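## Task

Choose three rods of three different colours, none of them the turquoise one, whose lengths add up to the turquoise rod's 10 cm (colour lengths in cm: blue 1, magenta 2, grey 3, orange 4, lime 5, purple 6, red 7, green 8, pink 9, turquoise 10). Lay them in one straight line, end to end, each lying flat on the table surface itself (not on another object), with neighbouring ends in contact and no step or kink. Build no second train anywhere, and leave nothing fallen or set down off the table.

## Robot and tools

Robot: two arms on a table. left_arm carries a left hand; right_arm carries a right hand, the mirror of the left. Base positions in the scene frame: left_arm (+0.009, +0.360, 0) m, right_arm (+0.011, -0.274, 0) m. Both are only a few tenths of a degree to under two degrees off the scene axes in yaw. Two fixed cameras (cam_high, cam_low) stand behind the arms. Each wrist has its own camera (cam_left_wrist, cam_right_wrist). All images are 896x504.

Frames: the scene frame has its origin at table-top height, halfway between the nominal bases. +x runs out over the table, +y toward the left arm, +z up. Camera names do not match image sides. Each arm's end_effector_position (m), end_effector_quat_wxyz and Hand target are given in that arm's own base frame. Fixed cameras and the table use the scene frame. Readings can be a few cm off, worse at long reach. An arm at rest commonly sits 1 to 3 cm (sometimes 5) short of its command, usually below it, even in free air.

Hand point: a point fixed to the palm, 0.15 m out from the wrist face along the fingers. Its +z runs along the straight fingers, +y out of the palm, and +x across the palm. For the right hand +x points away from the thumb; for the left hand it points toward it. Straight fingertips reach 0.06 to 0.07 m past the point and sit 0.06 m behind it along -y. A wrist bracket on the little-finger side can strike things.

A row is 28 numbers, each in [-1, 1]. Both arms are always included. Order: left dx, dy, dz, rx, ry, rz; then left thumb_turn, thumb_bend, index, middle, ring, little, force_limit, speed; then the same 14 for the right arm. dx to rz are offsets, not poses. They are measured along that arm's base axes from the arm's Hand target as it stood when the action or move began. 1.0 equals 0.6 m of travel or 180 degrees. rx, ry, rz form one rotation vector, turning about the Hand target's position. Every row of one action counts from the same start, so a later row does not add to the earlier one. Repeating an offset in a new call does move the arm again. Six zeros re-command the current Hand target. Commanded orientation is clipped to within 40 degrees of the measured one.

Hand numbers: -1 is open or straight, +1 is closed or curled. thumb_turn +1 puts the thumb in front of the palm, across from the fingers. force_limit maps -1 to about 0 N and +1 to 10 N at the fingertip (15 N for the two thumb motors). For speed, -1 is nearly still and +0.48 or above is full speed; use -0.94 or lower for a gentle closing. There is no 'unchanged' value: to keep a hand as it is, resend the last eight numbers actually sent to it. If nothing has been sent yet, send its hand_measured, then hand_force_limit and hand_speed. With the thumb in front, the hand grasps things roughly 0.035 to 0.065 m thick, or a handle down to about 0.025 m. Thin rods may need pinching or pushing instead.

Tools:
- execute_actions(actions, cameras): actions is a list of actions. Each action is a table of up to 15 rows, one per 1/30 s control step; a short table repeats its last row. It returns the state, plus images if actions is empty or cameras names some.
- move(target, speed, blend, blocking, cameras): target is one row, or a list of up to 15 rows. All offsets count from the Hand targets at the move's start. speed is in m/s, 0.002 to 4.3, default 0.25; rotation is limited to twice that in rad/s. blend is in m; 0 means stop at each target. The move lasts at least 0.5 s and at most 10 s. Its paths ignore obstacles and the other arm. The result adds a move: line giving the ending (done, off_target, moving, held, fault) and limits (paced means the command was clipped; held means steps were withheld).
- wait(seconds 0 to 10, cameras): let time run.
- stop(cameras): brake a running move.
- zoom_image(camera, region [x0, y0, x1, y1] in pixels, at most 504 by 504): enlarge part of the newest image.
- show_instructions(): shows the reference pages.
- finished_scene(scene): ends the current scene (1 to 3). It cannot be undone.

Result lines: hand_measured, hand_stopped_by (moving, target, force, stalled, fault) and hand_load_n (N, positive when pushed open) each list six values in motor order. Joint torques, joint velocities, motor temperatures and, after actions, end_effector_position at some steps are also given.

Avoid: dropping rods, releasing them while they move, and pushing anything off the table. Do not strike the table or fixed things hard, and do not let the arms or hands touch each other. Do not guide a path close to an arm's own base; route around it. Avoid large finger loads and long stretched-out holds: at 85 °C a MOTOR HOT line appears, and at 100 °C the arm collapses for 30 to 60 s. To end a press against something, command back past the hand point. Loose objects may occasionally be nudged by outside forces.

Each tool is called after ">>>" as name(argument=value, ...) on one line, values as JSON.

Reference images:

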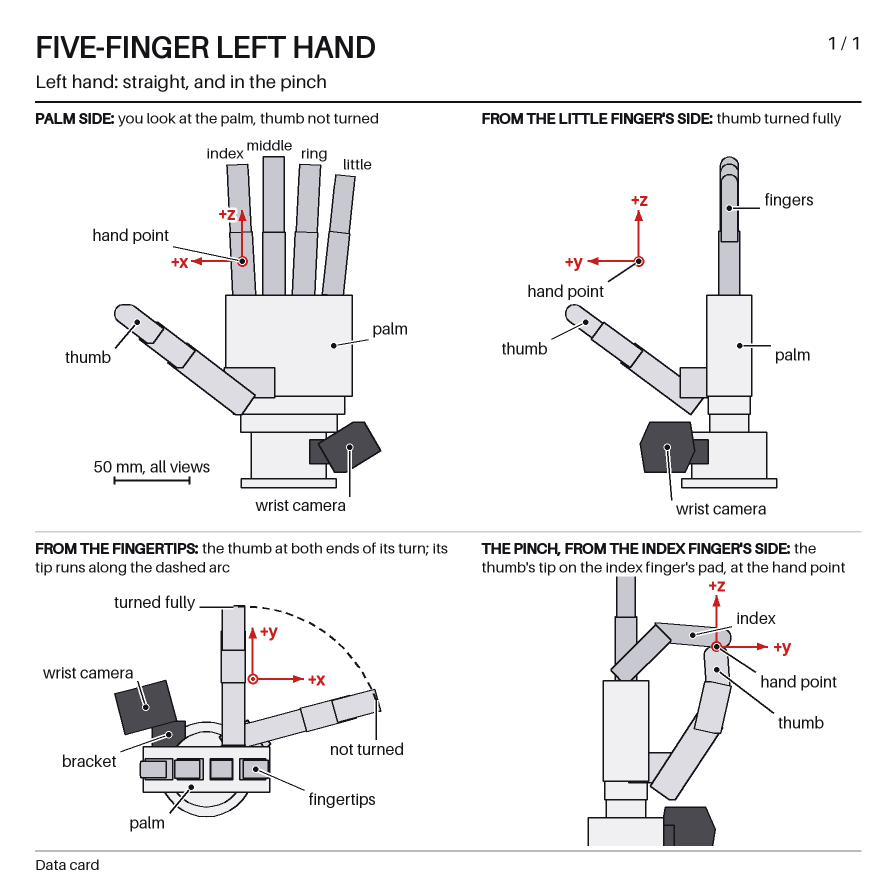

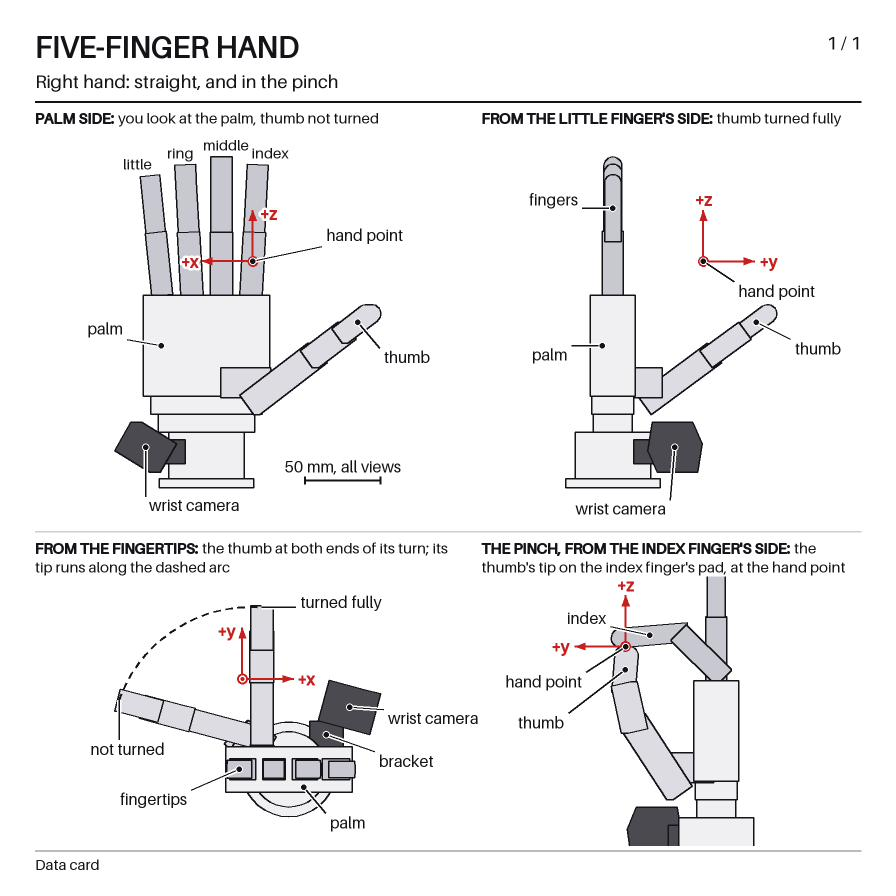

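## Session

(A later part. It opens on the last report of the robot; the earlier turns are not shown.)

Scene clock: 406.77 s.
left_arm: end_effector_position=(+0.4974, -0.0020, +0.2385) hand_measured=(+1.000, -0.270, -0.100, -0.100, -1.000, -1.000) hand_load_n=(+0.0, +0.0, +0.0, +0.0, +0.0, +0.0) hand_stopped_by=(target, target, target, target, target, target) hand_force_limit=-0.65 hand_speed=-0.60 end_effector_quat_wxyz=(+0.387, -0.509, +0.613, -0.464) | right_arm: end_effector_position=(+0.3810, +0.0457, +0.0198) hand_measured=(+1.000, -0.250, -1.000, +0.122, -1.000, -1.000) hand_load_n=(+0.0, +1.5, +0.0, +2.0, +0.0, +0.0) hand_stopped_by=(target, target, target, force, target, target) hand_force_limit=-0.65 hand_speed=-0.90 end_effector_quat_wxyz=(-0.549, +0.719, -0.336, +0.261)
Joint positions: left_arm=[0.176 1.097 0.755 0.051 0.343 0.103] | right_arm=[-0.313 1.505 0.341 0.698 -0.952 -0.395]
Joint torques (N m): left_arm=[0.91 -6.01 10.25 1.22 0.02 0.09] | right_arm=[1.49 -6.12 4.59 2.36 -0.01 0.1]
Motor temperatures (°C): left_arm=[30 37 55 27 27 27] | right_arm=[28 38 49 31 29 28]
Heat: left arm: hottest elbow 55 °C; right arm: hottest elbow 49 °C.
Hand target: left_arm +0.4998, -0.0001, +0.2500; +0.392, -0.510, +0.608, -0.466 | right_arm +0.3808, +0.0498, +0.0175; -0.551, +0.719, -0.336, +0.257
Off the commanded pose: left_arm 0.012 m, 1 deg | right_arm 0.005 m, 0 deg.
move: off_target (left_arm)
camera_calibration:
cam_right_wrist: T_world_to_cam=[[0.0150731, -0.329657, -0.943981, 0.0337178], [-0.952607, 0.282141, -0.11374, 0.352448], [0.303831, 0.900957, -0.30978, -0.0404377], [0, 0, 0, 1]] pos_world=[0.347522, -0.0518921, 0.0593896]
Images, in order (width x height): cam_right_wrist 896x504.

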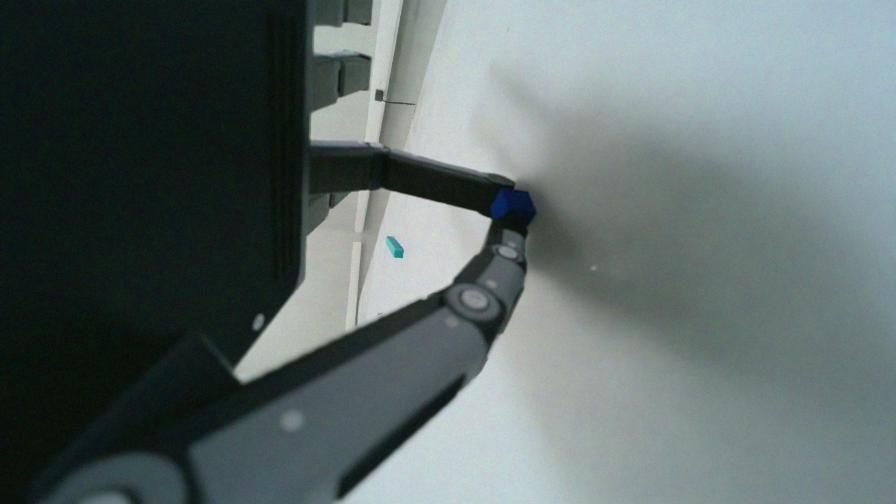

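>>> move(target=[[0,0,0,0,0,0,1,-0.27,-0.1,-0.1,-1,-1,-0.65,-0.6,0,0,0,0,0,0,1,-0.25,-1,0.32,-1,-1,-0.4,-0.9]], speed=[0.06], cameras=["cam_right_wrist"])

>>> zoom_image(camera="cam_right_wrist", region=[480, 170, 560, 250])

Scene clock: 410.17 s.
left_arm: end_effector_position=(+0.4974, -0.0020, +0.2385) hand_measured=(+1.000, -0.270, -0.100, -0.100, -1.000, -1.000) hand_load_n=(+0.0, +0.0, +0.0, +0.0, +0.0, +0.0) hand_stopped_by=(target, target, target, target, target, target) hand_force_limit=-0.65 hand_speed=-0.60 end_effector_quat_wxyz=(+0.387, -0.509, +0.613, -0.464) | right_arm: end_effector_position=(+0.3810, +0.0457, +0.0198) hand_measured=(+1.000, -0.250, -1.000, +0.130, -1.000, -1.000) hand_load_n=(-0.5, +2.0, +0.0, +4.0, -0.5, +0.0) hand_stopped_by=(target, target, target, force, target, target) hand_force_limit=-0.40 hand_speed=-0.90 end_effector_quat_wxyz=(-0.549, +0.719, -0.336, +0.261)
Joint positions: left_arm=[0.176 1.097 0.755 0.051 0.343 0.103] | right_arm=[-0.313 1.505 0.341 0.698 -0.952 -0.395]
Joint torques (N m): left_arm=[1.14 -5.71 10.21 1.24 0.03 0.08] | right_arm=[1.49 -6.24 4.6 2.33 -0.01 0.09]
Motor temperatures (°C): left_arm=[30 37 55 27 27 27] | right_arm=[28 38 48 31 29 28]
Heat: left arm: hottest elbow 55 °C; right arm: hottest elbow 48 °C.
Hand target: left_arm +0.4998, -0.0001, +0.2500; +0.392, -0.510, +0.608, -0.466 | right_arm +0.3809, +0.0497, +0.0175; -0.551, +0.719, -0.336, +0.257
Off the commanded pose: left_arm 0.012 m, 1 deg | right_arm 0.005 m, 0 deg.
move: off_target (left_arm)
camera_calibration:
cam_right_wrist: T_world_to_cam=[[0.0150731, -0.329657, -0.943981, 0.0337178], [-0.952607, 0.282141, -0.11374, 0.352448], [0.303831, 0.900957, -0.30978, -0.0404377], [0, 0, 0, 1]] pos_world=[0.347522, -0.0518921, 0.0593896]
Images, in order (width x height): cam_right_wrist 896x504.

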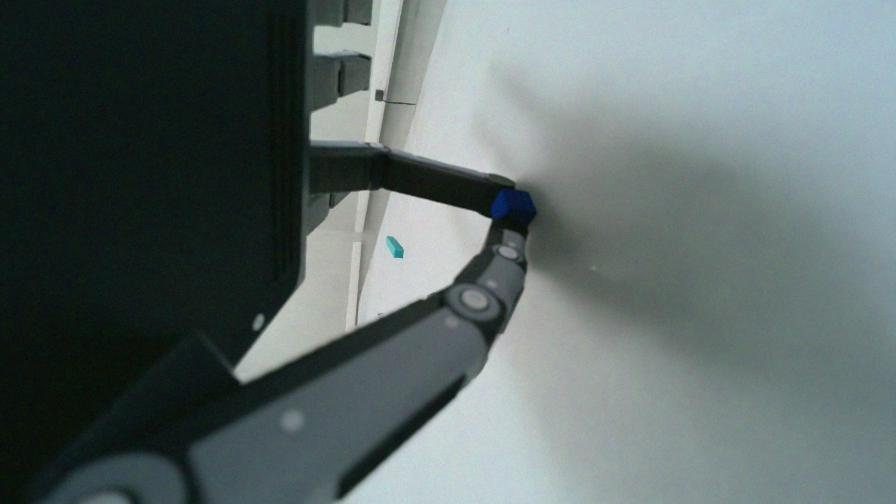

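Scaled by 6.300 from the camera's 896x504 image, which has a finer 1280x720 frame.

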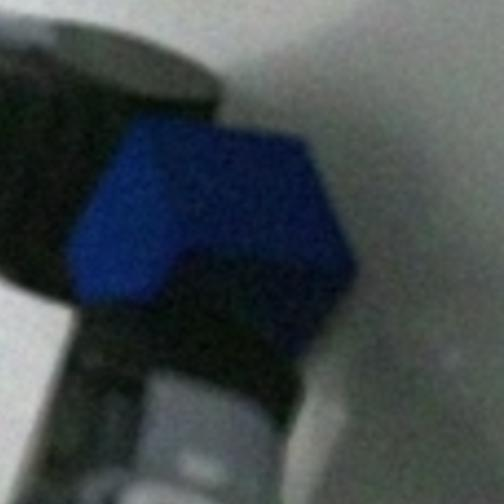

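>>> move(target=[[0,0,0,0,0,0,1,-0.27,-0.1,-0.1,-1,-1,-0.65,-0.6,0,0,0,0,0,0,1,-0.27,-1,0.02,-1,-1,-0.4,-0.6],[0,0,0,0,0,0,1,-0.27,-0.1,-0.1,-1,-1,-0.65,-0.6,0,0,0,0,0,0,1,-0.25,-1,0.3,-1,-1,-0.5,-0.9]], speed=[0.06,0.06], cameras=["cam_right_wrist"])

>>> zoom_image(camera="cam_right_wrist", region=[480, 170, 560, 250])

Scene clock: 420.80 s.
left_arm: end_effector_position=(+0.4974, -0.0020, +0.2385) hand_measured=(+1.000, -0.270, -0.100, -0.100, -1.000, -1.000) hand_load_n=(+0.0, +0.0, +0.0, +0.0, +0.0, +0.0) hand_stopped_by=(target, target, target, target, target, target) hand_force_limit=-0.65 hand_speed=-0.60 end_effector_quat_wxyz=(+0.387, -0.509, +0.613, -0.464) | right_arm: end_effector_position=(+0.3810, +0.0457, +0.0198) hand_measured=(+1.000, -0.250, -1.000, +0.130, -1.000, -1.000) hand_load_n=(+0.0, +2.0, -0.5, +2.5, +0.0, +0.0) hand_stopped_by=(target, target, target, force, target, target) hand_force_limit=-0.50 hand_speed=-0.90 end_effector_quat_wxyz=(-0.549, +0.719, -0.336, +0.260)
Joint positions: left_arm=[0.176 1.097 0.755 0.051 0.343 0.103] | right_arm=[-0.313 1.505 0.341 0.698 -0.952 -0.395]
Joint torques (N m): left_arm=[0.85 -5.77 10.3 1.29 0.03 0.05] | right_arm=[1.49 -6.12 4.6 2.33 -0.01 0.1]
Motor temperatures (°C): left_arm=[30 37 55 27 27 27] | right_arm=[28 38 47 31 28 28]
Heat: left arm: hottest elbow 55 °C; right arm: hottest elbow 47 °C.
Hand target: left_arm +0.4998, -0.0001, +0.2500; +0.392, -0.510, +0.608, -0.466 | right_arm +0.3808, +0.0498, +0.0175; -0.551, +0.719, -0.336, +0.257
Off the commanded pose: left_arm 0.012 m, 1 deg | right_arm 0.005 m, 0 deg.
move: off_target (left_arm)
camera_calibration:
cam_right_wrist: T_world_to_cam=[[0.0148114, -0.329357, -0.944089, 0.0337703], [-0.952585, 0.282334, -0.11344, 0.352394], [0.303911, 0.901006, -0.309559, -0.0405969], [0, 0, 0, 1]] pos_world=[0.347523, -0.0517925, 0.0592908]
Images, in order (width x height): cam_right_wrist 896x504.

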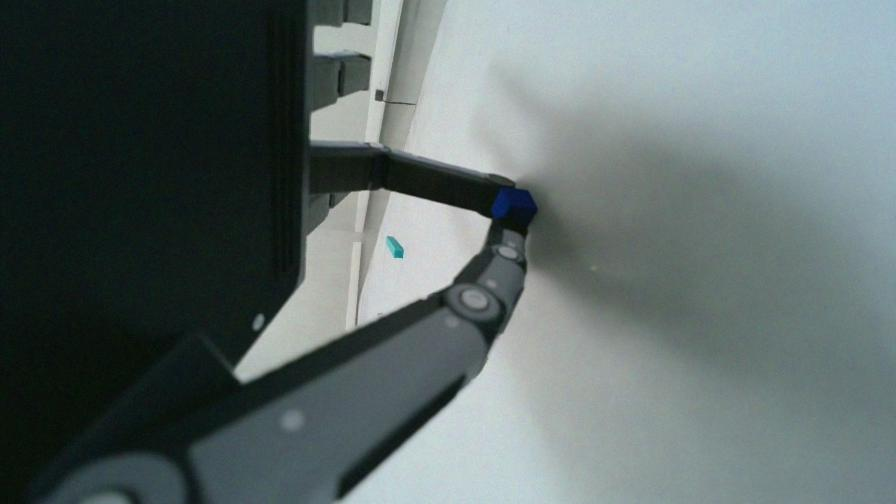

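Scaled by 6.300 from the camera's 896x504 image, which has a finer 1280x720 frame.

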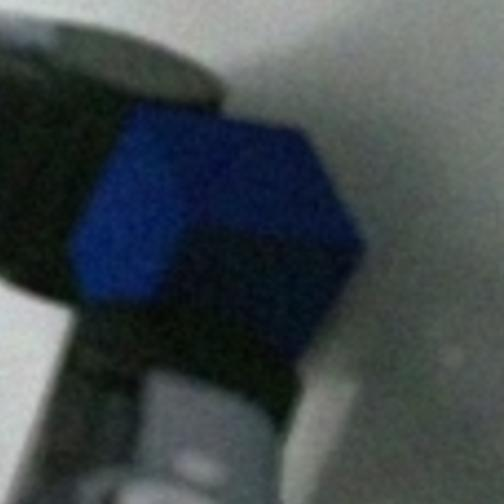

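>>> move(target=[[0,0,0,0,0,0,1,-0.27,-0.1,-0.1,-1,-1,-0.65,-0.6,0,0,0.12,0,0,0,1,-0.25,-1,0.3,-1,-1,-0.5,-0.9],[0,0,0,0,0,0,1,-0.27,-0.1,-0.1,-1,-1,-0.65,-0.6,0.0653,0.3333,0.15,0,0,0.12,1,-0.25,-1,0.3,-1,-1,-0.5,-0.9],[0,0,0,0,0,0,1,-0.27,-0.1,-0.1,-1,-1,-0.65,-0.6,0.0947,0.5837,0.1017,0,0,0.249,1,-0.25,-1,0.3,-1,-1,-0.5,-0.9],[0,0,0,0,0,0,1,-0.27,-0.1,-0.1,-1,-1,-0.65,-0.6,0.0578,0.599,0.0832,0,0,0.249,1,-0.25,-1,0.3,-1,-1,-0.5,-0.9],[0,0,0,0,0,0,1,-0.27,-0.1,-0.1,-1,-1,-0.65,-0.6,0.0507,0.6045,0.038,0,0,0.249,1,-0.25,-1,0.3,-1,-1,-0.5,-0.9]], speed=[0.1,0.22,0.22,0.1,0.06], blend=[0.01,0.04,0.01,0,0], cameras=["cam_right_wrist"])

>>> zoom_image(camera="cam_right_wrist", region=[440, 120, 640, 340])

Scene clock: 434.23 s.
left_arm: end_effector_position=(+0.4974, -0.0020, +0.2385) hand_measured=(+1.000, -0.270, -0.100, -0.100, -1.000, -1.000) hand_load_n=(+0.0, +0.0, +0.0, +0.0, +0.0, +0.0) hand_stopped_by=(target, target, target, target, target, target) hand_force_limit=-0.65 hand_speed=-0.60 end_effector_quat_wxyz=(+0.387, -0.509, +0.613, -0.464) | right_arm: end_effector_position=(+0.4129, +0.4067, +0.0419) hand_measured=(+1.000, -0.250, -1.000, +0.130, -1.000, -1.000) hand_load_n=(+0.0, +1.5, +0.0, +2.5, +0.0, +0.0) hand_stopped_by=(target, target, target, force, target, target) hand_force_limit=-0.50 hand_speed=-0.90 end_effector_quat_wxyz=(-0.606, +0.794, -0.039, +0.028)
Joint positions: left_arm=[0.176 1.097 0.755 0.051 0.343 0.103] | right_arm=[0.5 1.818 0.927 0.436 -0.924 -0.369]
Joint torques (N m): left_arm=[0.85 -5.66 10.22 1.32 0 0.07] | right_arm=[1.49 -14.1 7.09 2.35 0 0.07]
Motor temperatures (°C): left_arm=[30 36 55 27 27 27] | right_arm=[28 37 47 31 28 28]
Heat: left arm: hottest elbow 55 °C; right arm: hottest elbow 47 °C.
Hand target: left_arm +0.4998, -0.0001, +0.2500; +0.392, -0.510, +0.608, -0.466 | right_arm +0.4112, +0.4125, +0.0403; -0.608, +0.793, -0.036, +0.028
Off the commanded pose: left_arm 0.012 m, 1 deg | right_arm 0.006 m, 0 deg.
move: off_target (left_arm)
camera_calibration:
cam_right_wrist: T_world_to_cam=[[0.233729, -0.226769, -0.945487, 0.0409684], [-0.875985, -0.47109, -0.103559, 0.557741], [-0.421926, 0.852437, -0.308754, -0.0492258], [0, 0, 0, 1]] pos_world=[0.458227, 0.313999, 0.0812958]
Images, in order (width x height): cam_right_wrist 896x504.

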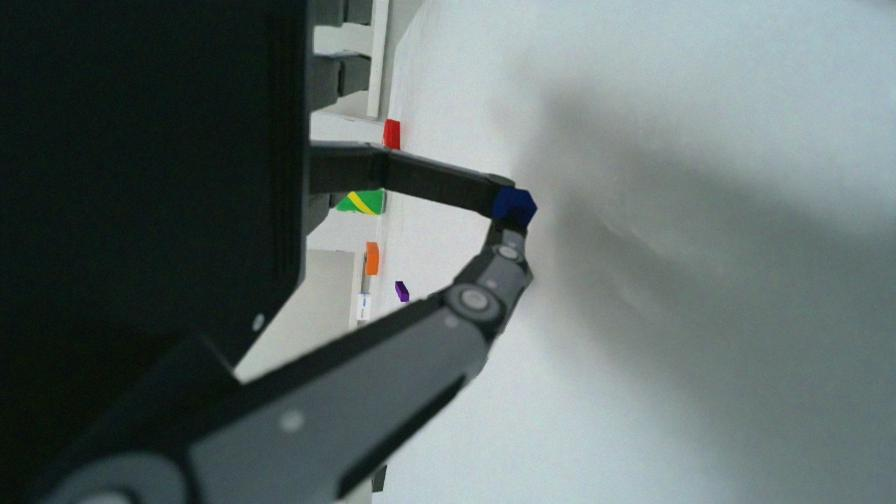

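Scaled by 2.291 from the camera's 896x504 image, which has a finer 1280x720 frame.

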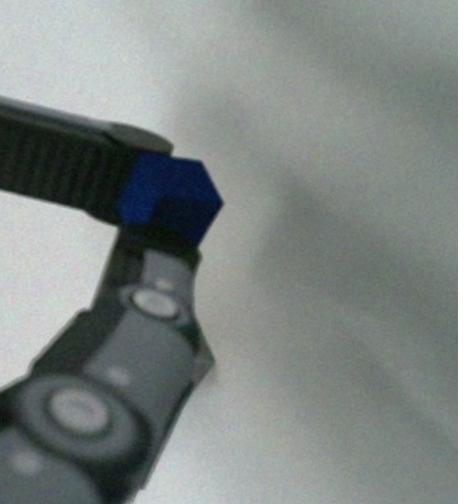

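>>> move(target=[[0,0,0,0,0,0,1,-0.27,-0.1,-0.1,-1,-1,-0.65,-0.6,-0.006,0.0042,-0.026,0,0,0,1,-0.25,-1,0.3,-1,-1,-0.5,-0.9]], speed=[0.06])

>>> move(target=[[0,0,0,0,0,0,1,-0.27,-0.1,-0.1,-1,-1,-0.65,-0.6,0,0,-0.0067,0,0,0,1,-0.25,-1,0.3,-1,-1,-0.5,-0.9]], speed=[0.06])

Scene clock: 438.57 s.
left_arm: end_effector_position=(+0.4974, -0.0020, +0.2385) hand_measured=(+1.000, -0.270, -0.100, -0.100, -1.000, -1.000) hand_load_n=(+0.0, +0.0, +0.0, +0.0, -0.5, -0.5) hand_stopped_by=(target, target, target, target, target, target) hand_force_limit=-0.65 hand_speed=-0.60 end_effector_quat_wxyz=(+0.387, -0.509, +0.613, -0.464) | right_arm: end_effector_position=(+0.4102, +0.4099, +0.0282) hand_measured=(+1.000, -0.250, -1.000, +0.130, -1.000, -1.000) hand_load_n=(+0.0, +2.0, +0.0, +2.5, +0.0, +0.0) hand_stopped_by=(target, target, target, force, target, target) hand_force_limit=-0.50 hand_speed=-0.90 end_effector_quat_wxyz=(-0.606, +0.794, -0.037, +0.030)
Joint positions: left_arm=[0.176 1.097 0.755 0.051 0.343 0.103] | right_arm=[0.509 1.848 0.917 0.485 -0.917 -0.367]
Joint torques (N m): left_arm=[1.14 -5.66 10.29 1.28 0.01 0.08] | right_arm=[1.38 -14.21 6.69 2.36 0.01 0.11]
Motor temperatures (°C): left_arm=[30 36 55 27 27 27] | right_arm=[28 38 47 31 28 28]
Heat: left arm: hottest elbow 55 °C; right arm: hottest elbow 47 °C.
Hand target: left_arm +0.4998, -0.0001, +0.2500; +0.392, -0.510, +0.608, -0.466 | right_arm +0.4076, +0.4151, +0.0249; -0.608, +0.793, -0.036, +0.028
Off the commanded pose: left_arm 0.012 m, 1 deg | right_arm 0.007 m, 0 deg.
move: off_target (left_arm)

Scene clock: 439.33 s.
left_arm: end_effector_position=(+0.4974, -0.0020, +0.2385) hand_measured=(+1.000, -0.270, -0.100, -0.100, -1.000, -1.000) hand_load_n=(+0.0, +0.0, +0.0, +0.0, +0.0, +0.0) hand_stopped_by=(target, target, target, target, target, target) hand_force_limit=-0.65 hand_speed=-0.60 end_effector_quat_wxyz=(+0.387, -0.509, +0.613, -0.464) | right_arm: end_effector_position=(+0.4109, +0.4103, +0.0265) hand_measured=(+1.000, -0.250, -1.000, +0.130, -1.000, -1.000) hand_load_n=(+0.0, +1.5, -0.5, +2.5, +0.0, +0.0) hand_stopped_by=(target, target, target, force, target, target) hand_force_limit=-0.50 hand_speed=-0.90 end_effector_quat_wxyz=(-0.607, +0.793, -0.035, +0.032)
Joint positions: left_arm=[0.176 1.097 0.755 0.051 0.343 0.103] | right_arm=[0.509 1.854 0.917 0.495 -0.917 -0.367]
Joint torques (N m): left_arm=[0.85 -5.77 10.26 1.29 -0.02 0.07] | right_arm=[1.38 -13.86 6.58 2.45 0.01 0.09]
Motor temperatures (°C): left_arm=[30 36 55 27 27 27] | right_arm=[28 38 47 31 28 28]
Heat: left arm: hottest elbow 55 °C; right arm: hottest elbow 47 °C.
Hand target: left_arm +0.4998, -0.0001, +0.2500; +0.392, -0.510, +0.608, -0.466 | right_arm +0.4076, +0.4151, +0.0207; -0.608, +0.793, -0.036, +0.028
Off the commanded pose: left_arm 0.012 m, 1 deg | right_arm 0.008 m, 0 deg.
move: off_target (left_arm)

>>> move(target=[[0,0,0,0,0,0,1,-0.27,-0.1,-0.1,-1,-1,-0.65,-0.6,0,0,0.001,0,0,0,1,-0.27,-1,-0.1,-1,-1,-0.5,-0.6],[0,0,0,0,0,0,1,-0.27,-0.1,-0.1,-1,-1,-0.65,-0.6,0.01,-0.01,0.09,0,0,0,1,-0.27,-1,-0.1,-1,-1,-0.5,-0.6],[0,0,0,0,0,0,1,-0.27,-0.1,-0.1,-1,-1,-0.65,-0.6,0.03,-0.02,0.08,0,0,-0.0778,1,-0.27,-1,-0.1,-1,-1,-0.5,-0.6]], speed=[0.04,0.1,0.12], cameras=["cam_right_wrist"])

>>> zoom_image(camera="cam_right_wrist", region=[480, 120, 720, 380])

Scene clock: 445.00 s.
left_arm: end_effector_position=(+0.4974, -0.0020, +0.2385) hand_measured=(+1.000, -0.270, -0.100, -0.100, -1.000, -1.000) hand_load_n=(+0.0, +0.0, +0.0, +0.0, +0.0, +0.0) hand_stopped_by=(target, target, target, target, target, target) hand_force_limit=-0.65 hand_speed=-0.60 end_effector_quat_wxyz=(+0.387, -0.509, +0.613, -0.464) | right_arm: end_effector_position=(+0.4262, +0.3964, +0.0528) hand_measured=(+1.000, -0.270, -1.000, -0.100, -1.000, -1.000) hand_load_n=(+0.0, +0.0, +0.0, -0.5, +0.0, +0.0) hand_stopped_by=(target, target, target, target, target, target) hand_force_limit=-0.50 hand_speed=-0.60 end_effector_quat_wxyz=(-0.589, +0.790, -0.141, +0.094)
Joint positions: left_arm=[0.176 1.097 0.755 0.051 0.343 0.103] | right_arm=[0.515 1.742 0.846 0.514 -0.685 -0.23]
Joint torques (N m): left_arm=[0.91 -5.66 10.21 1.29 0.01 0.1] | right_arm=[1.49 -15.85 6.99 2.54 0.11 0.1]
Motor temperatures (°C): left_arm=[30 36 55 27 27 27] | right_arm=[28 38 47 31 28 28]
Heat: left arm: hottest elbow 55 °C; right arm: hottest elbow 47 °C.
Hand target: left_arm +0.4998, -0.0001, +0.2500; +0.392, -0.510, +0.608, -0.466 | right_arm +0.4257, +0.4029, +0.0687; -0.600, +0.782, -0.133, +0.102
Off the commanded pose: left_arm 0.012 m, 1 deg | right_arm 0.017 m, 2 deg.
move: off_target (left_arm, right_arm)
camera_calibration:
cam_right_wrist: T_world_to_cam=[[0.151644, -0.2942, -0.943637, 0.107531], [-0.965521, -0.248458, -0.0776989, 0.514241], [-0.211595, 0.922884, -0.321733, -0.148267], [0, 0, 0, 1]] pos_world=[0.448832, 0.296236, 0.0937242]
Images, in order (width x height): cam_right_wrist 896x504.

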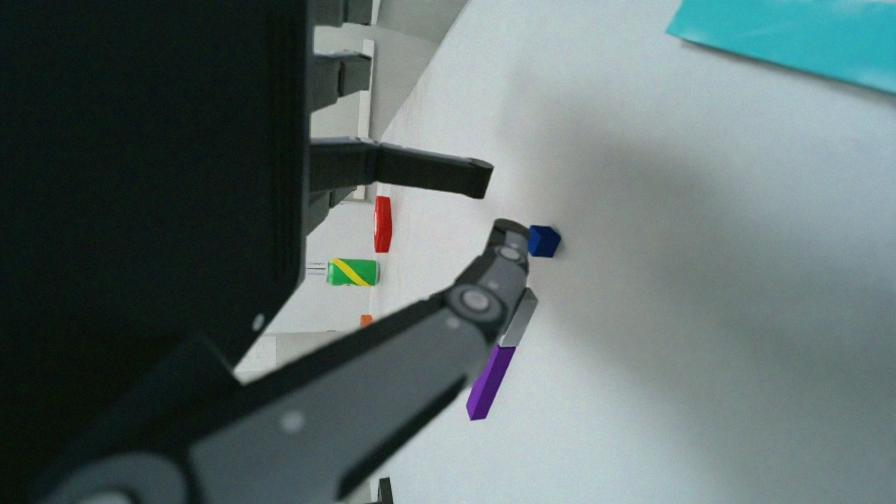

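Scaled by 1.938 from the camera's 896x504 image, which has a finer 1280x720 frame.

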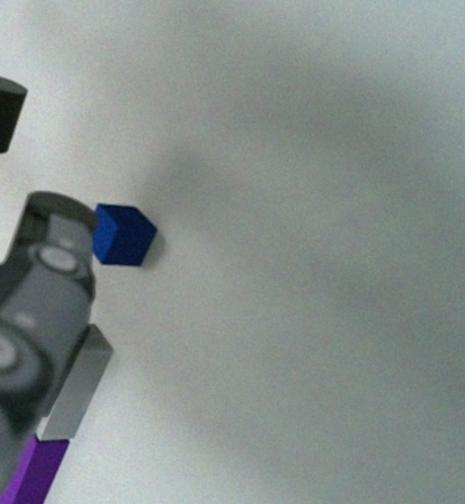

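>>> move(target=[[0,0,0,0,0,0,1,-0.27,-0.1,-0.1,-1,-1,-0.65,-0.6,0.0213,-0.006,0.0147,0,0,0,1,-0.27,-1,-0.1,-1,-1,-0.5,-0.6],[0,0,0,0,0,0,1,-0.27,-0.1,-0.1,-1,-1,-0.65,-0.6,-0.0155,0.0093,-0.0038,0,0,0,1,-0.27,-1,-0.1,-1,-1,-0.5,-0.6],[0,0,0,0,0,0,1,-0.27,-0.1,-0.1,-1,-1,-0.65,-0.6,-0.0227,0.0148,-0.049,0,0,0,1,-0.27,-1,-0.1,-1,-1,-0.5,-0.6]], speed=[0.1,0.1,0.06], cameras=["cam_right_wrist"])

>>> zoom_image(camera="cam_right_wrist", region=[440, 120, 640, 340])

Scene clock: 455.17 s.
left_arm: end_effector_position=(+0.4974, -0.0020, +0.2385) hand_measured=(+1.000, -0.270, -0.100, -0.100, -1.000, -1.000) hand_load_n=(+0.0, +0.5, +0.0, +0.0, +0.0, +0.0) hand_stopped_by=(target, target, target, target, target, target) hand_force_limit=-0.65 hand_speed=-0.60 end_effector_quat_wxyz=(+0.387, -0.509, +0.613, -0.464) | right_arm: end_effector_position=(+0.4142, +0.4064, +0.0409) hand_measured=(+1.000, -0.270, -1.000, -0.100, -1.000, -1.000) hand_load_n=(+0.0, +0.0, +0.0, +0.0, +0.0, +0.0) hand_stopped_by=(target, target, target, target, target, target) hand_force_limit=-0.50 hand_speed=-0.60 end_effector_quat_wxyz=(-0.597, +0.785, -0.133, +0.103)
Joint positions: left_arm=[0.176 1.097 0.755 0.051 0.343 0.103] | right_arm=[0.547 1.768 0.809 0.617 -0.654 -0.217]
Joint torques (N m): left_arm=[0.73 -5.54 10.17 1.26 0.01 0.09] | right_arm=[1.38 -12.98 6.75 2.58 0.14 0.1]
Motor temperatures (°C): left_arm=[30 36 55 27 27 27] | right_arm=[28 38 46 31 28 28]
Heat: left arm: hottest elbow 55 °C; right arm: hottest elbow 46 °C.
Hand target: left_arm +0.4998, -0.0001, +0.2500; +0.392, -0.510, +0.608, -0.466 | right_arm +0.4120, +0.4120, +0.0394; -0.600, +0.782, -0.132, +0.102
Off the commanded pose: left_arm 0.012 m, 1 deg | right_arm 0.006 m, 0 deg.
move: off_target (left_arm)
camera_calibration:
cam_right_wrist: T_world_to_cam=[[0.177346, -0.279938, -0.943495, 0.0844898], [-0.962985, -0.24711, -0.107692, 0.503819], [-0.203, 0.92767, -0.3134, -0.169761], [0, 0, 0, 1]] pos_world=[0.435725, 0.305632, 0.0807699]
Images, in order (width x height): cam_right_wrist 896x504.

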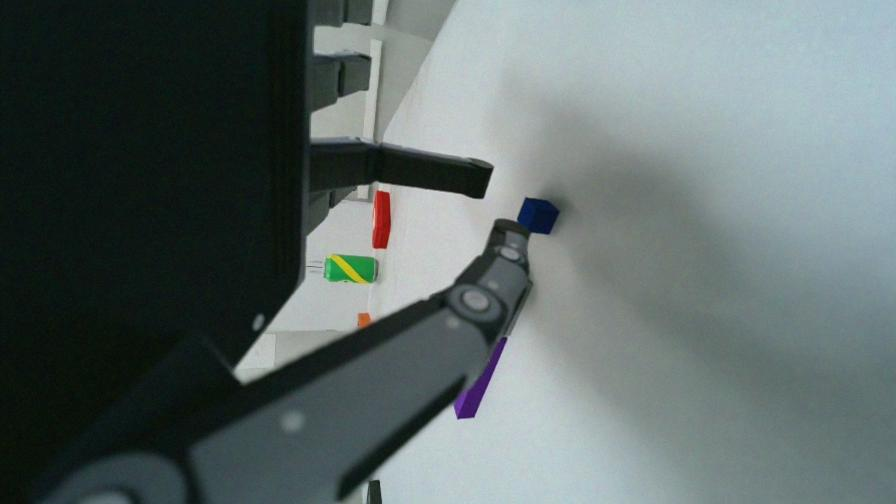

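Scaled by 2.291 from the camera's 896x504 image, which has a finer 1280x720 frame.

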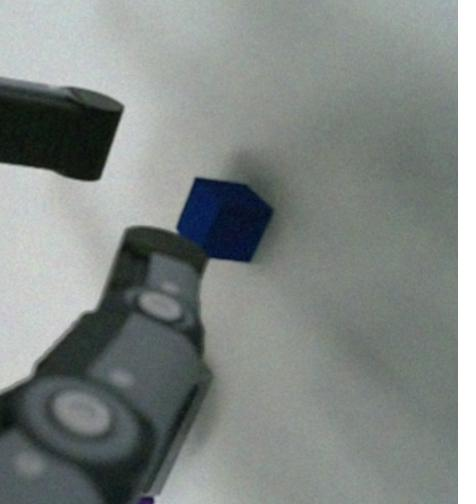

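>>> move(target=[[0,0,0,0,0,0,1,-0.27,-0.1,-0.1,-1,-1,-0.65,-0.6,-0.006,0.0052,-0.0283,0,0,0,1,-0.27,-1,-0.1,-1,-1,-0.5,-0.6],[0,0,0,0,0,0,1,-0.27,-0.1,-0.1,-1,-1,-0.65,-0.6,-0.006,0.0052,-0.0283,0,0,0,1,-0.25,-1,0.3,-1,-1,-0.65,-0.9]], speed=[0.06,0.06], cameras=["cam_right_wrist"])

>>> zoom_image(camera="cam_right_wrist", region=[480, 170, 560, 250])

Scene clock: 462.37 s.
left_arm: end_effector_position=(+0.4974, -0.0020, +0.2385) hand_measured=(+1.000, -0.270, -0.100, -0.100, -1.000, -1.000) hand_load_n=(+0.0, +0.0, +0.0, +0.0, -0.5, +0.0) hand_stopped_by=(target, target, target, target, target, target) hand_force_limit=-0.65 hand_speed=-0.60 end_effector_quat_wxyz=(+0.387, -0.509, +0.613, -0.464) | right_arm: end_effector_position=(+0.4110, +0.4099, +0.0244) hand_measured=(+1.000, -0.250, -1.000, +0.132, -1.000, -1.000) hand_load_n=(+0.0, +1.0, +0.0, +2.0, +0.0, +0.0) hand_stopped_by=(target, target, target, force, target, target) hand_force_limit=-0.65 hand_speed=-0.90 end_effector_quat_wxyz=(-0.597, +0.784, -0.133, +0.104)
Joint positions: left_arm=[0.176 1.097 0.755 0.051 0.343 0.103] | right_arm=[0.558 1.81 0.801 0.67 -0.645 -0.213]
Joint torques (N m): left_arm=[0.91 -5.77 10.22 1.29 0.01 0.08] | right_arm=[1.32 -13.16 6.3 2.58 0.13 0.1]
Motor temperatures (°C): left_arm=[30 36 55 27 27 27] | right_arm=[28 39 46 31 28 28]
Heat: left arm: hottest elbow 55 °C; right arm: hottest elbow 46 °C.
Hand target: left_arm +0.4998, -0.0001, +0.2500; +0.392, -0.510, +0.608, -0.466 | right_arm +0.4085, +0.4150, +0.0223; -0.600, +0.782, -0.132, +0.102
Off the commanded pose: left_arm 0.012 m, 1 deg | right_arm 0.006 m, 0 deg.
move: off_target (left_arm)
camera_calibration:
cam_right_wrist: T_world_to_cam=[[0.178087, -0.279453, -0.9435, 0.0700189], [-0.962849, -0.247287, -0.108495, 0.499776], [-0.202996, 0.927769, -0.313109, -0.178899], [0, 0, 0, 1]] pos_world=[0.432423, 0.309132, 0.0642714]
Images, in order (width x height): cam_right_wrist 896x504.

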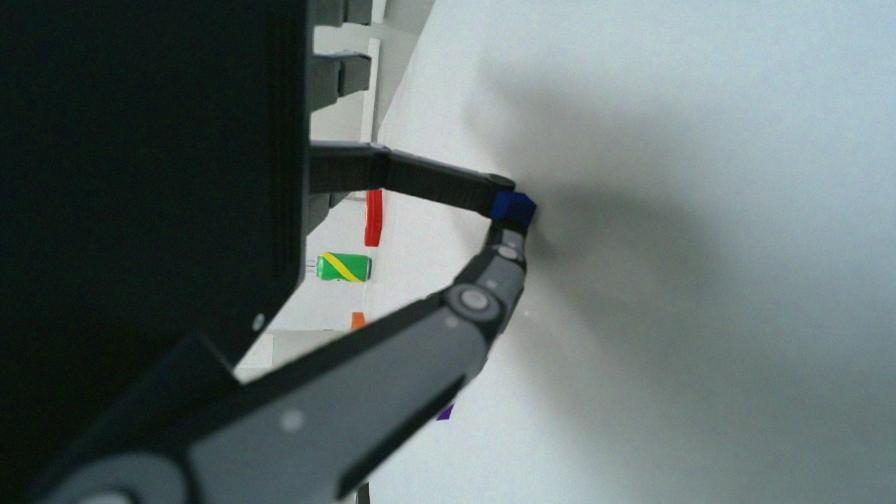

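Scaled by 6.300 from the camera's 896x504 image, which has a finer 1280x720 frame.

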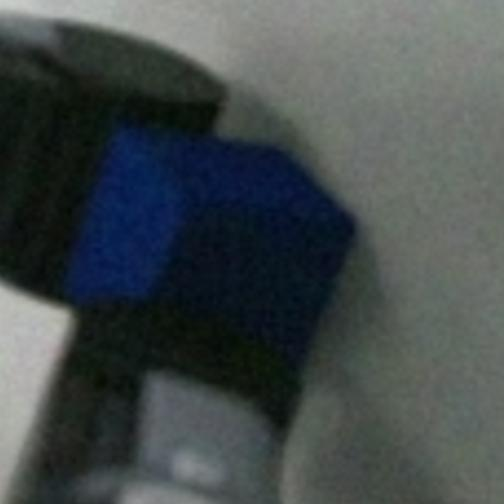

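>>> move(target=[[0,0,0,0,0,0,1,-0.27,-0.1,-0.1,-1,-1,-0.65,-0.6,0,0,0.008,0,0,0,1,-0.25,-1,0.3,-1,-1,-0.65,-0.9],[0,0,0,0,0,0,1,-0.27,-0.1,-0.1,-1,-1,-0.65,-0.6,-0.0317,0.0165,0.008,0,0,0,1,-0.25,-1,0.3,-1,-1,-0.65,-0.9]], speed=[0.04,0.04], cameras=["cam_right_wrist"])

>>> zoom_image(camera="cam_right_wrist", region=[440, 150, 600, 350])

Scene clock: 471.43 s.
left_arm: end_effector_position=(+0.4974, -0.0020, +0.2385) hand_measured=(+1.000, -0.270, -0.100, -0.100, -1.000, -1.000) hand_load_n=(+0.0, +0.0, +0.0, +0.0, +0.0, +0.0) hand_stopped_by=(target, target, target, target, target, target) hand_force_limit=-0.65 hand_speed=-0.60 end_effector_quat_wxyz=(+0.387, -0.509, +0.613, -0.464) | right_arm: end_effector_position=(+0.3957, +0.4214, +0.0235) hand_measured=(+1.000, -0.250, -1.000, +0.132, -1.000, -1.000) hand_load_n=(+0.5, +0.5, +0.0, +2.0, +0.0, +0.0) hand_stopped_by=(target, target, target, force, target, target) hand_force_limit=-0.65 hand_speed=-0.90 end_effector_quat_wxyz=(-0.596, +0.785, -0.133, +0.104)
Joint positions: left_arm=[0.176 1.097 0.755 0.051 0.343 0.103] | right_arm=[0.599 1.802 0.781 0.691 -0.605 -0.197]
Joint torques (N m): left_arm=[0.67 -5.66 10.21 1.28 0.03 0.08] | right_arm=[1.44 -14.56 5.35 2.22 0.16 0.1]
Motor temperatures (°C): left_arm=[30 36 55 27 27 27] | right_arm=[28 39 46 31 28 28]
Heat: left arm: hottest elbow 55 °C; right arm: hottest elbow 46 °C.
Hand target: left_arm +0.4998, -0.0001, +0.2500; +0.392, -0.510, +0.608, -0.466 | right_arm +0.3895, +0.4249, +0.0272; -0.600, +0.782, -0.133, +0.102
Off the commanded pose: left_arm 0.012 m, 1 deg | right_arm 0.008 m, 1 deg.
move: off_target (left_arm)
camera_calibration:
cam_right_wrist: T_world_to_cam=[[0.178132, -0.281098, -0.943002, 0.0757831], [-0.96307, -0.246438, -0.108463, 0.487538], [-0.201903, 0.927498, -0.314615, -0.19319], [0, 0, 0, 1]] pos_world=[0.417029, 0.320634, 0.0635631]
Images, in order (width x height): cam_right_wrist 896x504.

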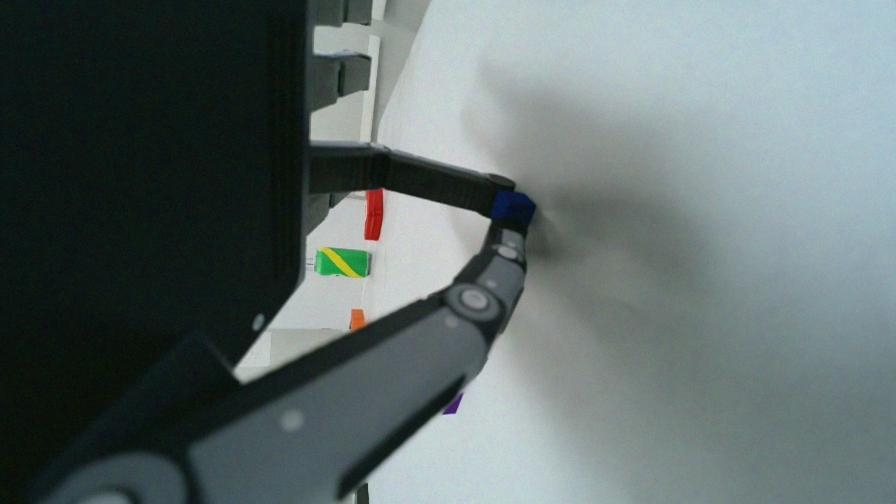

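Scaled by 2.520 from the camera's 896x504 image, which has a finer 1280x720 frame.

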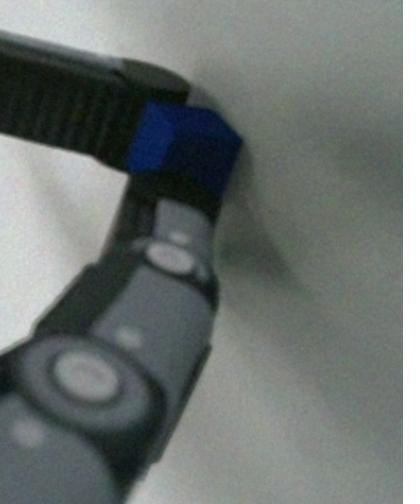

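>>> move(target=[[0,0,0,0,0,0,1,-0.27,-0.1,-0.1,-1,-1,-0.65,-0.6,-0.0025,-0.013,0,0,0,0,1,-0.25,-1,0.3,-1,-1,-0.65,-0.9]], speed=[0.04])

Scene clock: 474.67 s.
left_arm: end_effector_position=(+0.4974, -0.0020, +0.2385) hand_measured=(+1.000, -0.270, -0.100, -0.100, -1.000, -1.000) hand_load_n=(+0.0, +0.0, +0.0, +0.0, +0.0, +0.0) hand_stopped_by=(target, target, target, target, target, target) hand_force_limit=-0.65 hand_speed=-0.60 end_effector_quat_wxyz=(+0.387, -0.509, +0.613, -0.464) | right_arm: end_effector_position=(+0.3900, +0.4186, +0.0233) hand_measured=(+1.000, -0.250, -1.000, +0.132, -1.000, -1.000) hand_load_n=(+0.0, +0.5, +0.0, +2.0, +0.0, +0.0) hand_stopped_by=(target, target, target, force, target, target) hand_force_limit=-0.65 hand_speed=-0.90 end_effector_quat_wxyz=(-0.596, +0.785, -0.132, +0.101)
Joint positions: left_arm=[0.176 1.097 0.755 0.051 0.343 0.103] | right_arm=[0.599 1.793 0.765 0.695 -0.609 -0.197]
Joint torques (N m): left_arm=[0.73 -5.83 10.3 1.16 0.01 0.06] | right_arm=[0.5 -14.51 5.24 2.21 -0.14 0.06]
Motor temperatures (°C): left_arm=[30 36 55 27 27 27] | right_arm=[28 39 46 31 28 28]
Heat: left arm: hottest elbow 55 °C; right arm: hottest elbow 46 °C.
Hand target: left_arm +0.4998, -0.0001, +0.2500; +0.392, -0.510, +0.608, -0.466 | right_arm +0.3879, +0.4172, +0.0272; -0.600, +0.782, -0.132, +0.102
Off the commanded pose: left_arm 0.012 m, 1 deg | right_arm 0.005 m, 1 deg.
move: off_target (left_arm)

>>> move(target=[[0,0,0,0,0,0,1,-0.27,-0.1,-0.1,-1,-1,-0.65,-0.6,-0.0083,0.0025,0,0,0,0,1,-0.25,-1,0.3,-1,-1,-0.65,-0.9]], speed=[0.03])

Scene clock: 477.00 s.
left_arm: end_effector_position=(+0.4974, -0.0020, +0.2385) hand_measured=(+1.000, -0.270, -0.100, -0.100, -1.000, -1.000) hand_load_n=(+0.0, +0.0, +0.0, +0.0, +0.0, -0.5) hand_stopped_by=(target, target, target, target, target, target) hand_force_limit=-0.65 hand_speed=-0.60 end_effector_quat_wxyz=(+0.387, -0.509, +0.613, -0.464) | right_arm: end_effector_position=(+0.3877, +0.4167, +0.0233) hand_measured=(+1.000, -0.250, -1.000, +0.132, -1.000, -1.000) hand_load_n=(+0.5, +0.5, +0.0, +2.0, +0.0, +0.0) hand_stopped_by=(target, target, target, force, target, target) hand_force_limit=-0.65 hand_speed=-0.90 end_effector_quat_wxyz=(-0.597, +0.785, -0.133, +0.102)
Joint positions: left_arm=[0.176 1.097 0.755 0.051 0.343 0.103] | right_arm=[0.599 1.789 0.755 0.701 -0.609 -0.197]
Joint torques (N m): left_arm=[1.08 -6.01 10.22 1.25 0.01 0.08] | right_arm=[1.14 -14.33 5.16 2.22 0.18 0.09]
Motor temperatures (°C): left_arm=[30 36 55 27 27 27] | right_arm=[28 39 46 31 28 28]
Heat: left arm: hottest elbow 55 °C; right arm: hottest elbow 46 °C.
Hand target: left_arm +0.4998, -0.0001, +0.2500; +0.392, -0.510, +0.608, -0.466 | right_arm +0.3829, +0.4187, +0.0273; -0.600, +0.782, -0.132, +0.102
Off the commanded pose: left_arm 0.012 m, 1 deg | right_arm 0.007 m, 0 deg.
move: off_target (left_arm)

>>> move(target=[[0,0,0,0,0,0,1,-0.27,-0.1,-0.1,-1,-1,-0.65,-0.6,-0.002,0.0108,0,0,0,0,1,-0.25,-1,0.3,-1,-1,-0.65,-0.9]], speed=[0.03], cameras=["cam_right_wrist"])

>>> zoom_image(camera="cam_right_wrist", region=[440, 150, 600, 350])

Scene clock: 480.20 s.
left_arm: end_effector_position=(+0.4974, -0.0020, +0.2385) hand_measured=(+1.000, -0.270, -0.100, -0.100, -1.000, -1.000) hand_load_n=(+0.0, +0.0, +0.0, +0.0, +0.0, +0.0) hand_stopped_by=(target, target, target, target, target, target) hand_force_limit=-0.65 hand_speed=-0.60 end_effector_quat_wxyz=(+0.387, -0.509, +0.613, -0.464) | right_arm: end_effector_position=(+0.3868, +0.4192, +0.0232) hand_measured=(+1.000, -0.250, -1.000, +0.132, -1.000, -1.000) hand_load_n=(+0.0, +0.5, -0.5, +2.0, +0.0, +0.0) hand_stopped_by=(target, target, target, force, target, target) hand_force_limit=-0.65 hand_speed=-0.90 end_effector_quat_wxyz=(-0.596, +0.785, -0.135, +0.104)
Joint positions: left_arm=[0.176 1.097 0.755 0.051 0.343 0.103] | right_arm=[0.607 1.788 0.755 0.702 -0.595 -0.192]
Joint torques (N m): left_arm=[0.79 -5.6 10.22 1.18 0 0.08] | right_arm=[1.61 -13.92 5.9 2.21 0.15 0.1]
Motor temperatures (°C): left_arm=[30 36 55 27 27 27] | right_arm=[28 39 45 31 28 28]
Heat: left arm: hottest elbow 55 °C; right arm: hottest elbow 45 °C.
Hand target: left_arm +0.4998, -0.0001, +0.2500; +0.392, -0.510, +0.608, -0.466 | right_arm +0.3818, +0.4251, +0.0273; -0.600, +0.782, -0.132, +0.102
Off the commanded pose: left_arm 0.012 m, 1 deg | right_arm 0.009 m, 1 deg.
move: off_target (left_arm)
camera_calibration:
cam_right_wrist: T_world_to_cam=[[0.174795, -0.282291, -0.94327, 0.0782696], [-0.964056, -0.243772, -0.105694, 0.477714], [-0.200106, 0.92784, -0.314754, -0.193987], [0, 0, 0, 1]] pos_world=[0.408044, 0.318537, 0.0632624]
Images, in order (width x height): cam_right_wrist 896x504.

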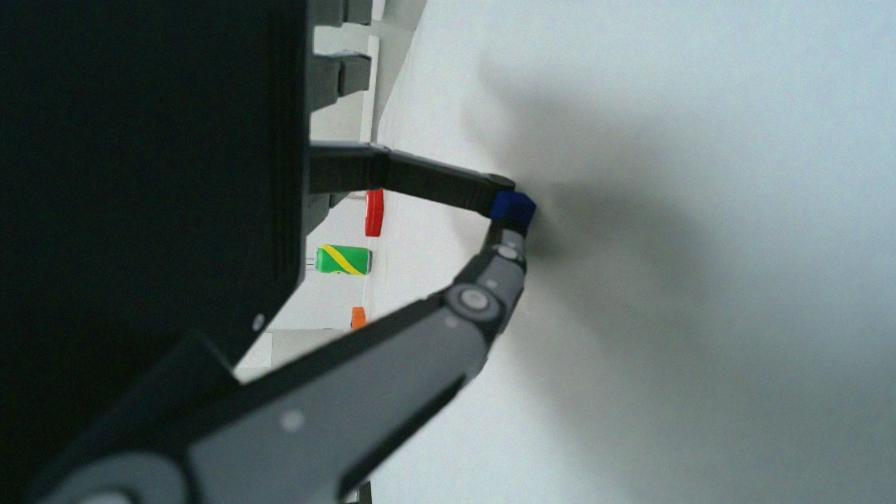

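Scaled by 2.520 from the camera's 896x504 image, which has a finer 1280x720 frame.

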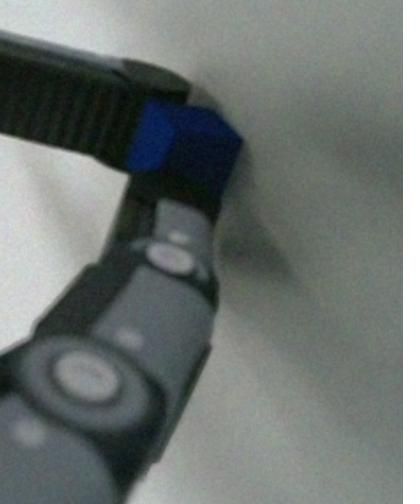

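>>> move(target=[[0,0,0,0,0,0,1,-0.27,-0.1,-0.1,-1,-1,-0.65,-0.6,-0.0015,0.006,-0.001,0,0,0,1,-0.25,-1,0.3,-1,-1,-0.65,-0.9]], speed=[0.03])

Scene clock: 482.60 s.
left_arm: end_effector_position=(+0.4974, -0.0020, +0.2385) hand_measured=(+1.000, -0.270, -0.100, -0.100, -1.000, -1.000) hand_load_n=(+0.0, +0.0, +0.0, +0.0, +0.0, +0.0) hand_stopped_by=(target, target, target, target, target, target) hand_force_limit=-0.65 hand_speed=-0.60 end_effector_quat_wxyz=(+0.387, -0.509, +0.613, -0.464) | right_arm: end_effector_position=(+0.3849, +0.4221, +0.0233) hand_measured=(+1.000, -0.250, -1.000, +0.132, -1.000, -1.000) hand_load_n=(+0.0, +0.5, +0.0, +2.0, +0.0, +0.0) hand_stopped_by=(target, target, target, force, target, target) hand_force_limit=-0.65 hand_speed=-0.90 end_effector_quat_wxyz=(-0.596, +0.785, -0.135, +0.104)
Joint positions: left_arm=[0.176 1.097 0.755 0.051 0.343 0.103] | right_arm=[0.615 1.788 0.755 0.704 -0.587 -0.189]
Joint torques (N m): left_arm=[0.73 -5.71 10.28 1.31 -0.01 0.07] | right_arm=[1.61 -13.63 6.2 2.21 0.15 0.1]
Motor temperatures (°C): left_arm=[30 36 55 27 27 27] | right_arm=[28 39 45 31 28 28]
Heat: left arm: hottest elbow 55 °C; right arm: hottest elbow 45 °C.
Hand target: left_arm +0.4998, -0.0001, +0.2500; +0.392, -0.510, +0.608, -0.466 | right_arm +0.3809, +0.4287, +0.0267; -0.600, +0.782, -0.132, +0.102
Off the commanded pose: left_arm 0.012 m, 1 deg | right_arm 0.008 m, 1 deg.
move: off_target (left_arm)

>>> move(target=[[0,0,0,0,0,0,1,-0.27,-0.1,-0.1,-1,-1,-0.65,-0.6,0,0,0.003,0,0,0,1,-0.27,-1,-0.1,-1,-1,-0.65,-0.6],[0,0,0,0,0,0,1,-0.27,-0.1,-0.1,-1,-1,-0.65,-0.6,0.015,0,0.11,0,0,0,1,-0.27,-1,-0.1,-1,-1,-0.65,-0.6]], speed=[0.04,0.12], cameras=["cam_right_wrist"])

>>> zoom_image(camera="cam_right_wrist", region=[520, 140, 680, 360])

Scene clock: 488.53 s.
left_arm: end_effector_position=(+0.4974, -0.0020, +0.2385) hand_measured=(+1.000, -0.270, -0.100, -0.100, -1.000, -1.000) hand_load_n=(+0.0, +0.5, +0.0, +0.0, -0.5, +0.0) hand_stopped_by=(target, target, target, target, target, target) hand_force_limit=-0.65 hand_speed=-0.60 end_effector_quat_wxyz=(+0.387, -0.509, +0.613, -0.464) | right_arm: end_effector_position=(+0.3766, +0.4194, +0.0714) hand_measured=(+1.000, -0.270, -1.000, -0.100, -1.000, -1.000) hand_load_n=(+0.0, +0.0, +0.0, +0.0, +0.0, +0.0) hand_stopped_by=(target, target, target, target, target, target) hand_force_limit=-0.65 hand_speed=-0.60 end_effector_quat_wxyz=(-0.588, +0.791, -0.139, +0.093)
Joint positions: left_arm=[0.176 1.097 0.755 0.051 0.343 0.103] | right_arm=[0.618 1.642 0.77 0.513 -0.591 -0.189]
Joint torques (N m): left_arm=[0.73 -5.71 10.15 1.28 -0.02 0.05] | right_arm=[0.5 -13.57 10.86 1.5 -0.16 0.06]
Motor temperatures (°C): left_arm=[30 36 55 27 27 27] | right_arm=[28 39 45 31 28 28]
Heat: left arm: hottest elbow 55 °C; right arm: hottest elbow 45 °C.
Hand target: left_arm +0.4998, -0.0001, +0.2500; +0.392, -0.510, +0.608, -0.466 | right_arm +0.3898, +0.4288, +0.0925; -0.600, +0.782, -0.132, +0.101
Off the commanded pose: left_arm 0.012 m, 1 deg | right_arm 0.027 m, 2 deg.
move: off_target (left_arm, right_arm)
camera_calibration:
cam_right_wrist: T_world_to_cam=[[0.153128, -0.296299, -0.94274, 0.139552], [-0.964538, -0.252354, -0.0773549, 0.474779], [-0.214984, 0.921154, -0.324434, -0.171926], [0, 0, 0, 1]] pos_world=[0.399612, 0.319532, 0.112509]
Images, in order (width x height): cam_right_wrist 896x504.

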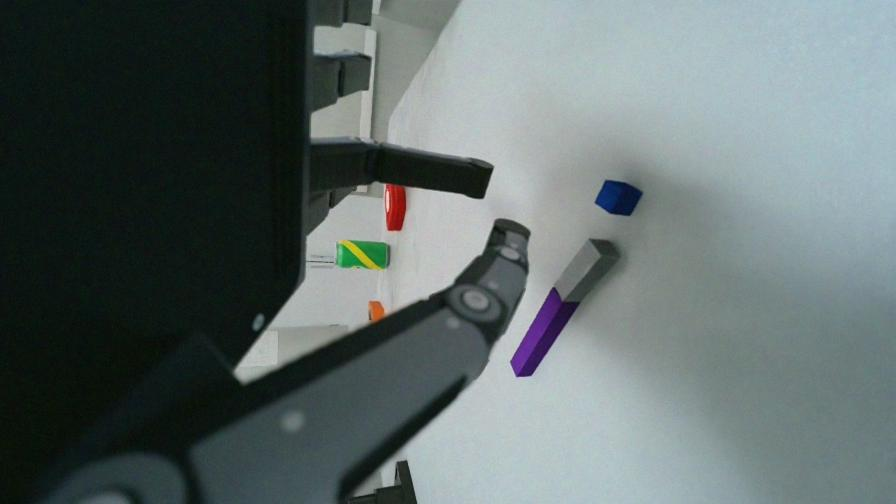

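Scaled by 2.291 from the camera's 896x504 image, which has a finer 1280x720 frame.

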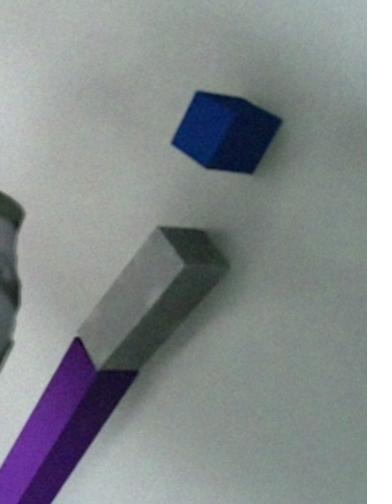

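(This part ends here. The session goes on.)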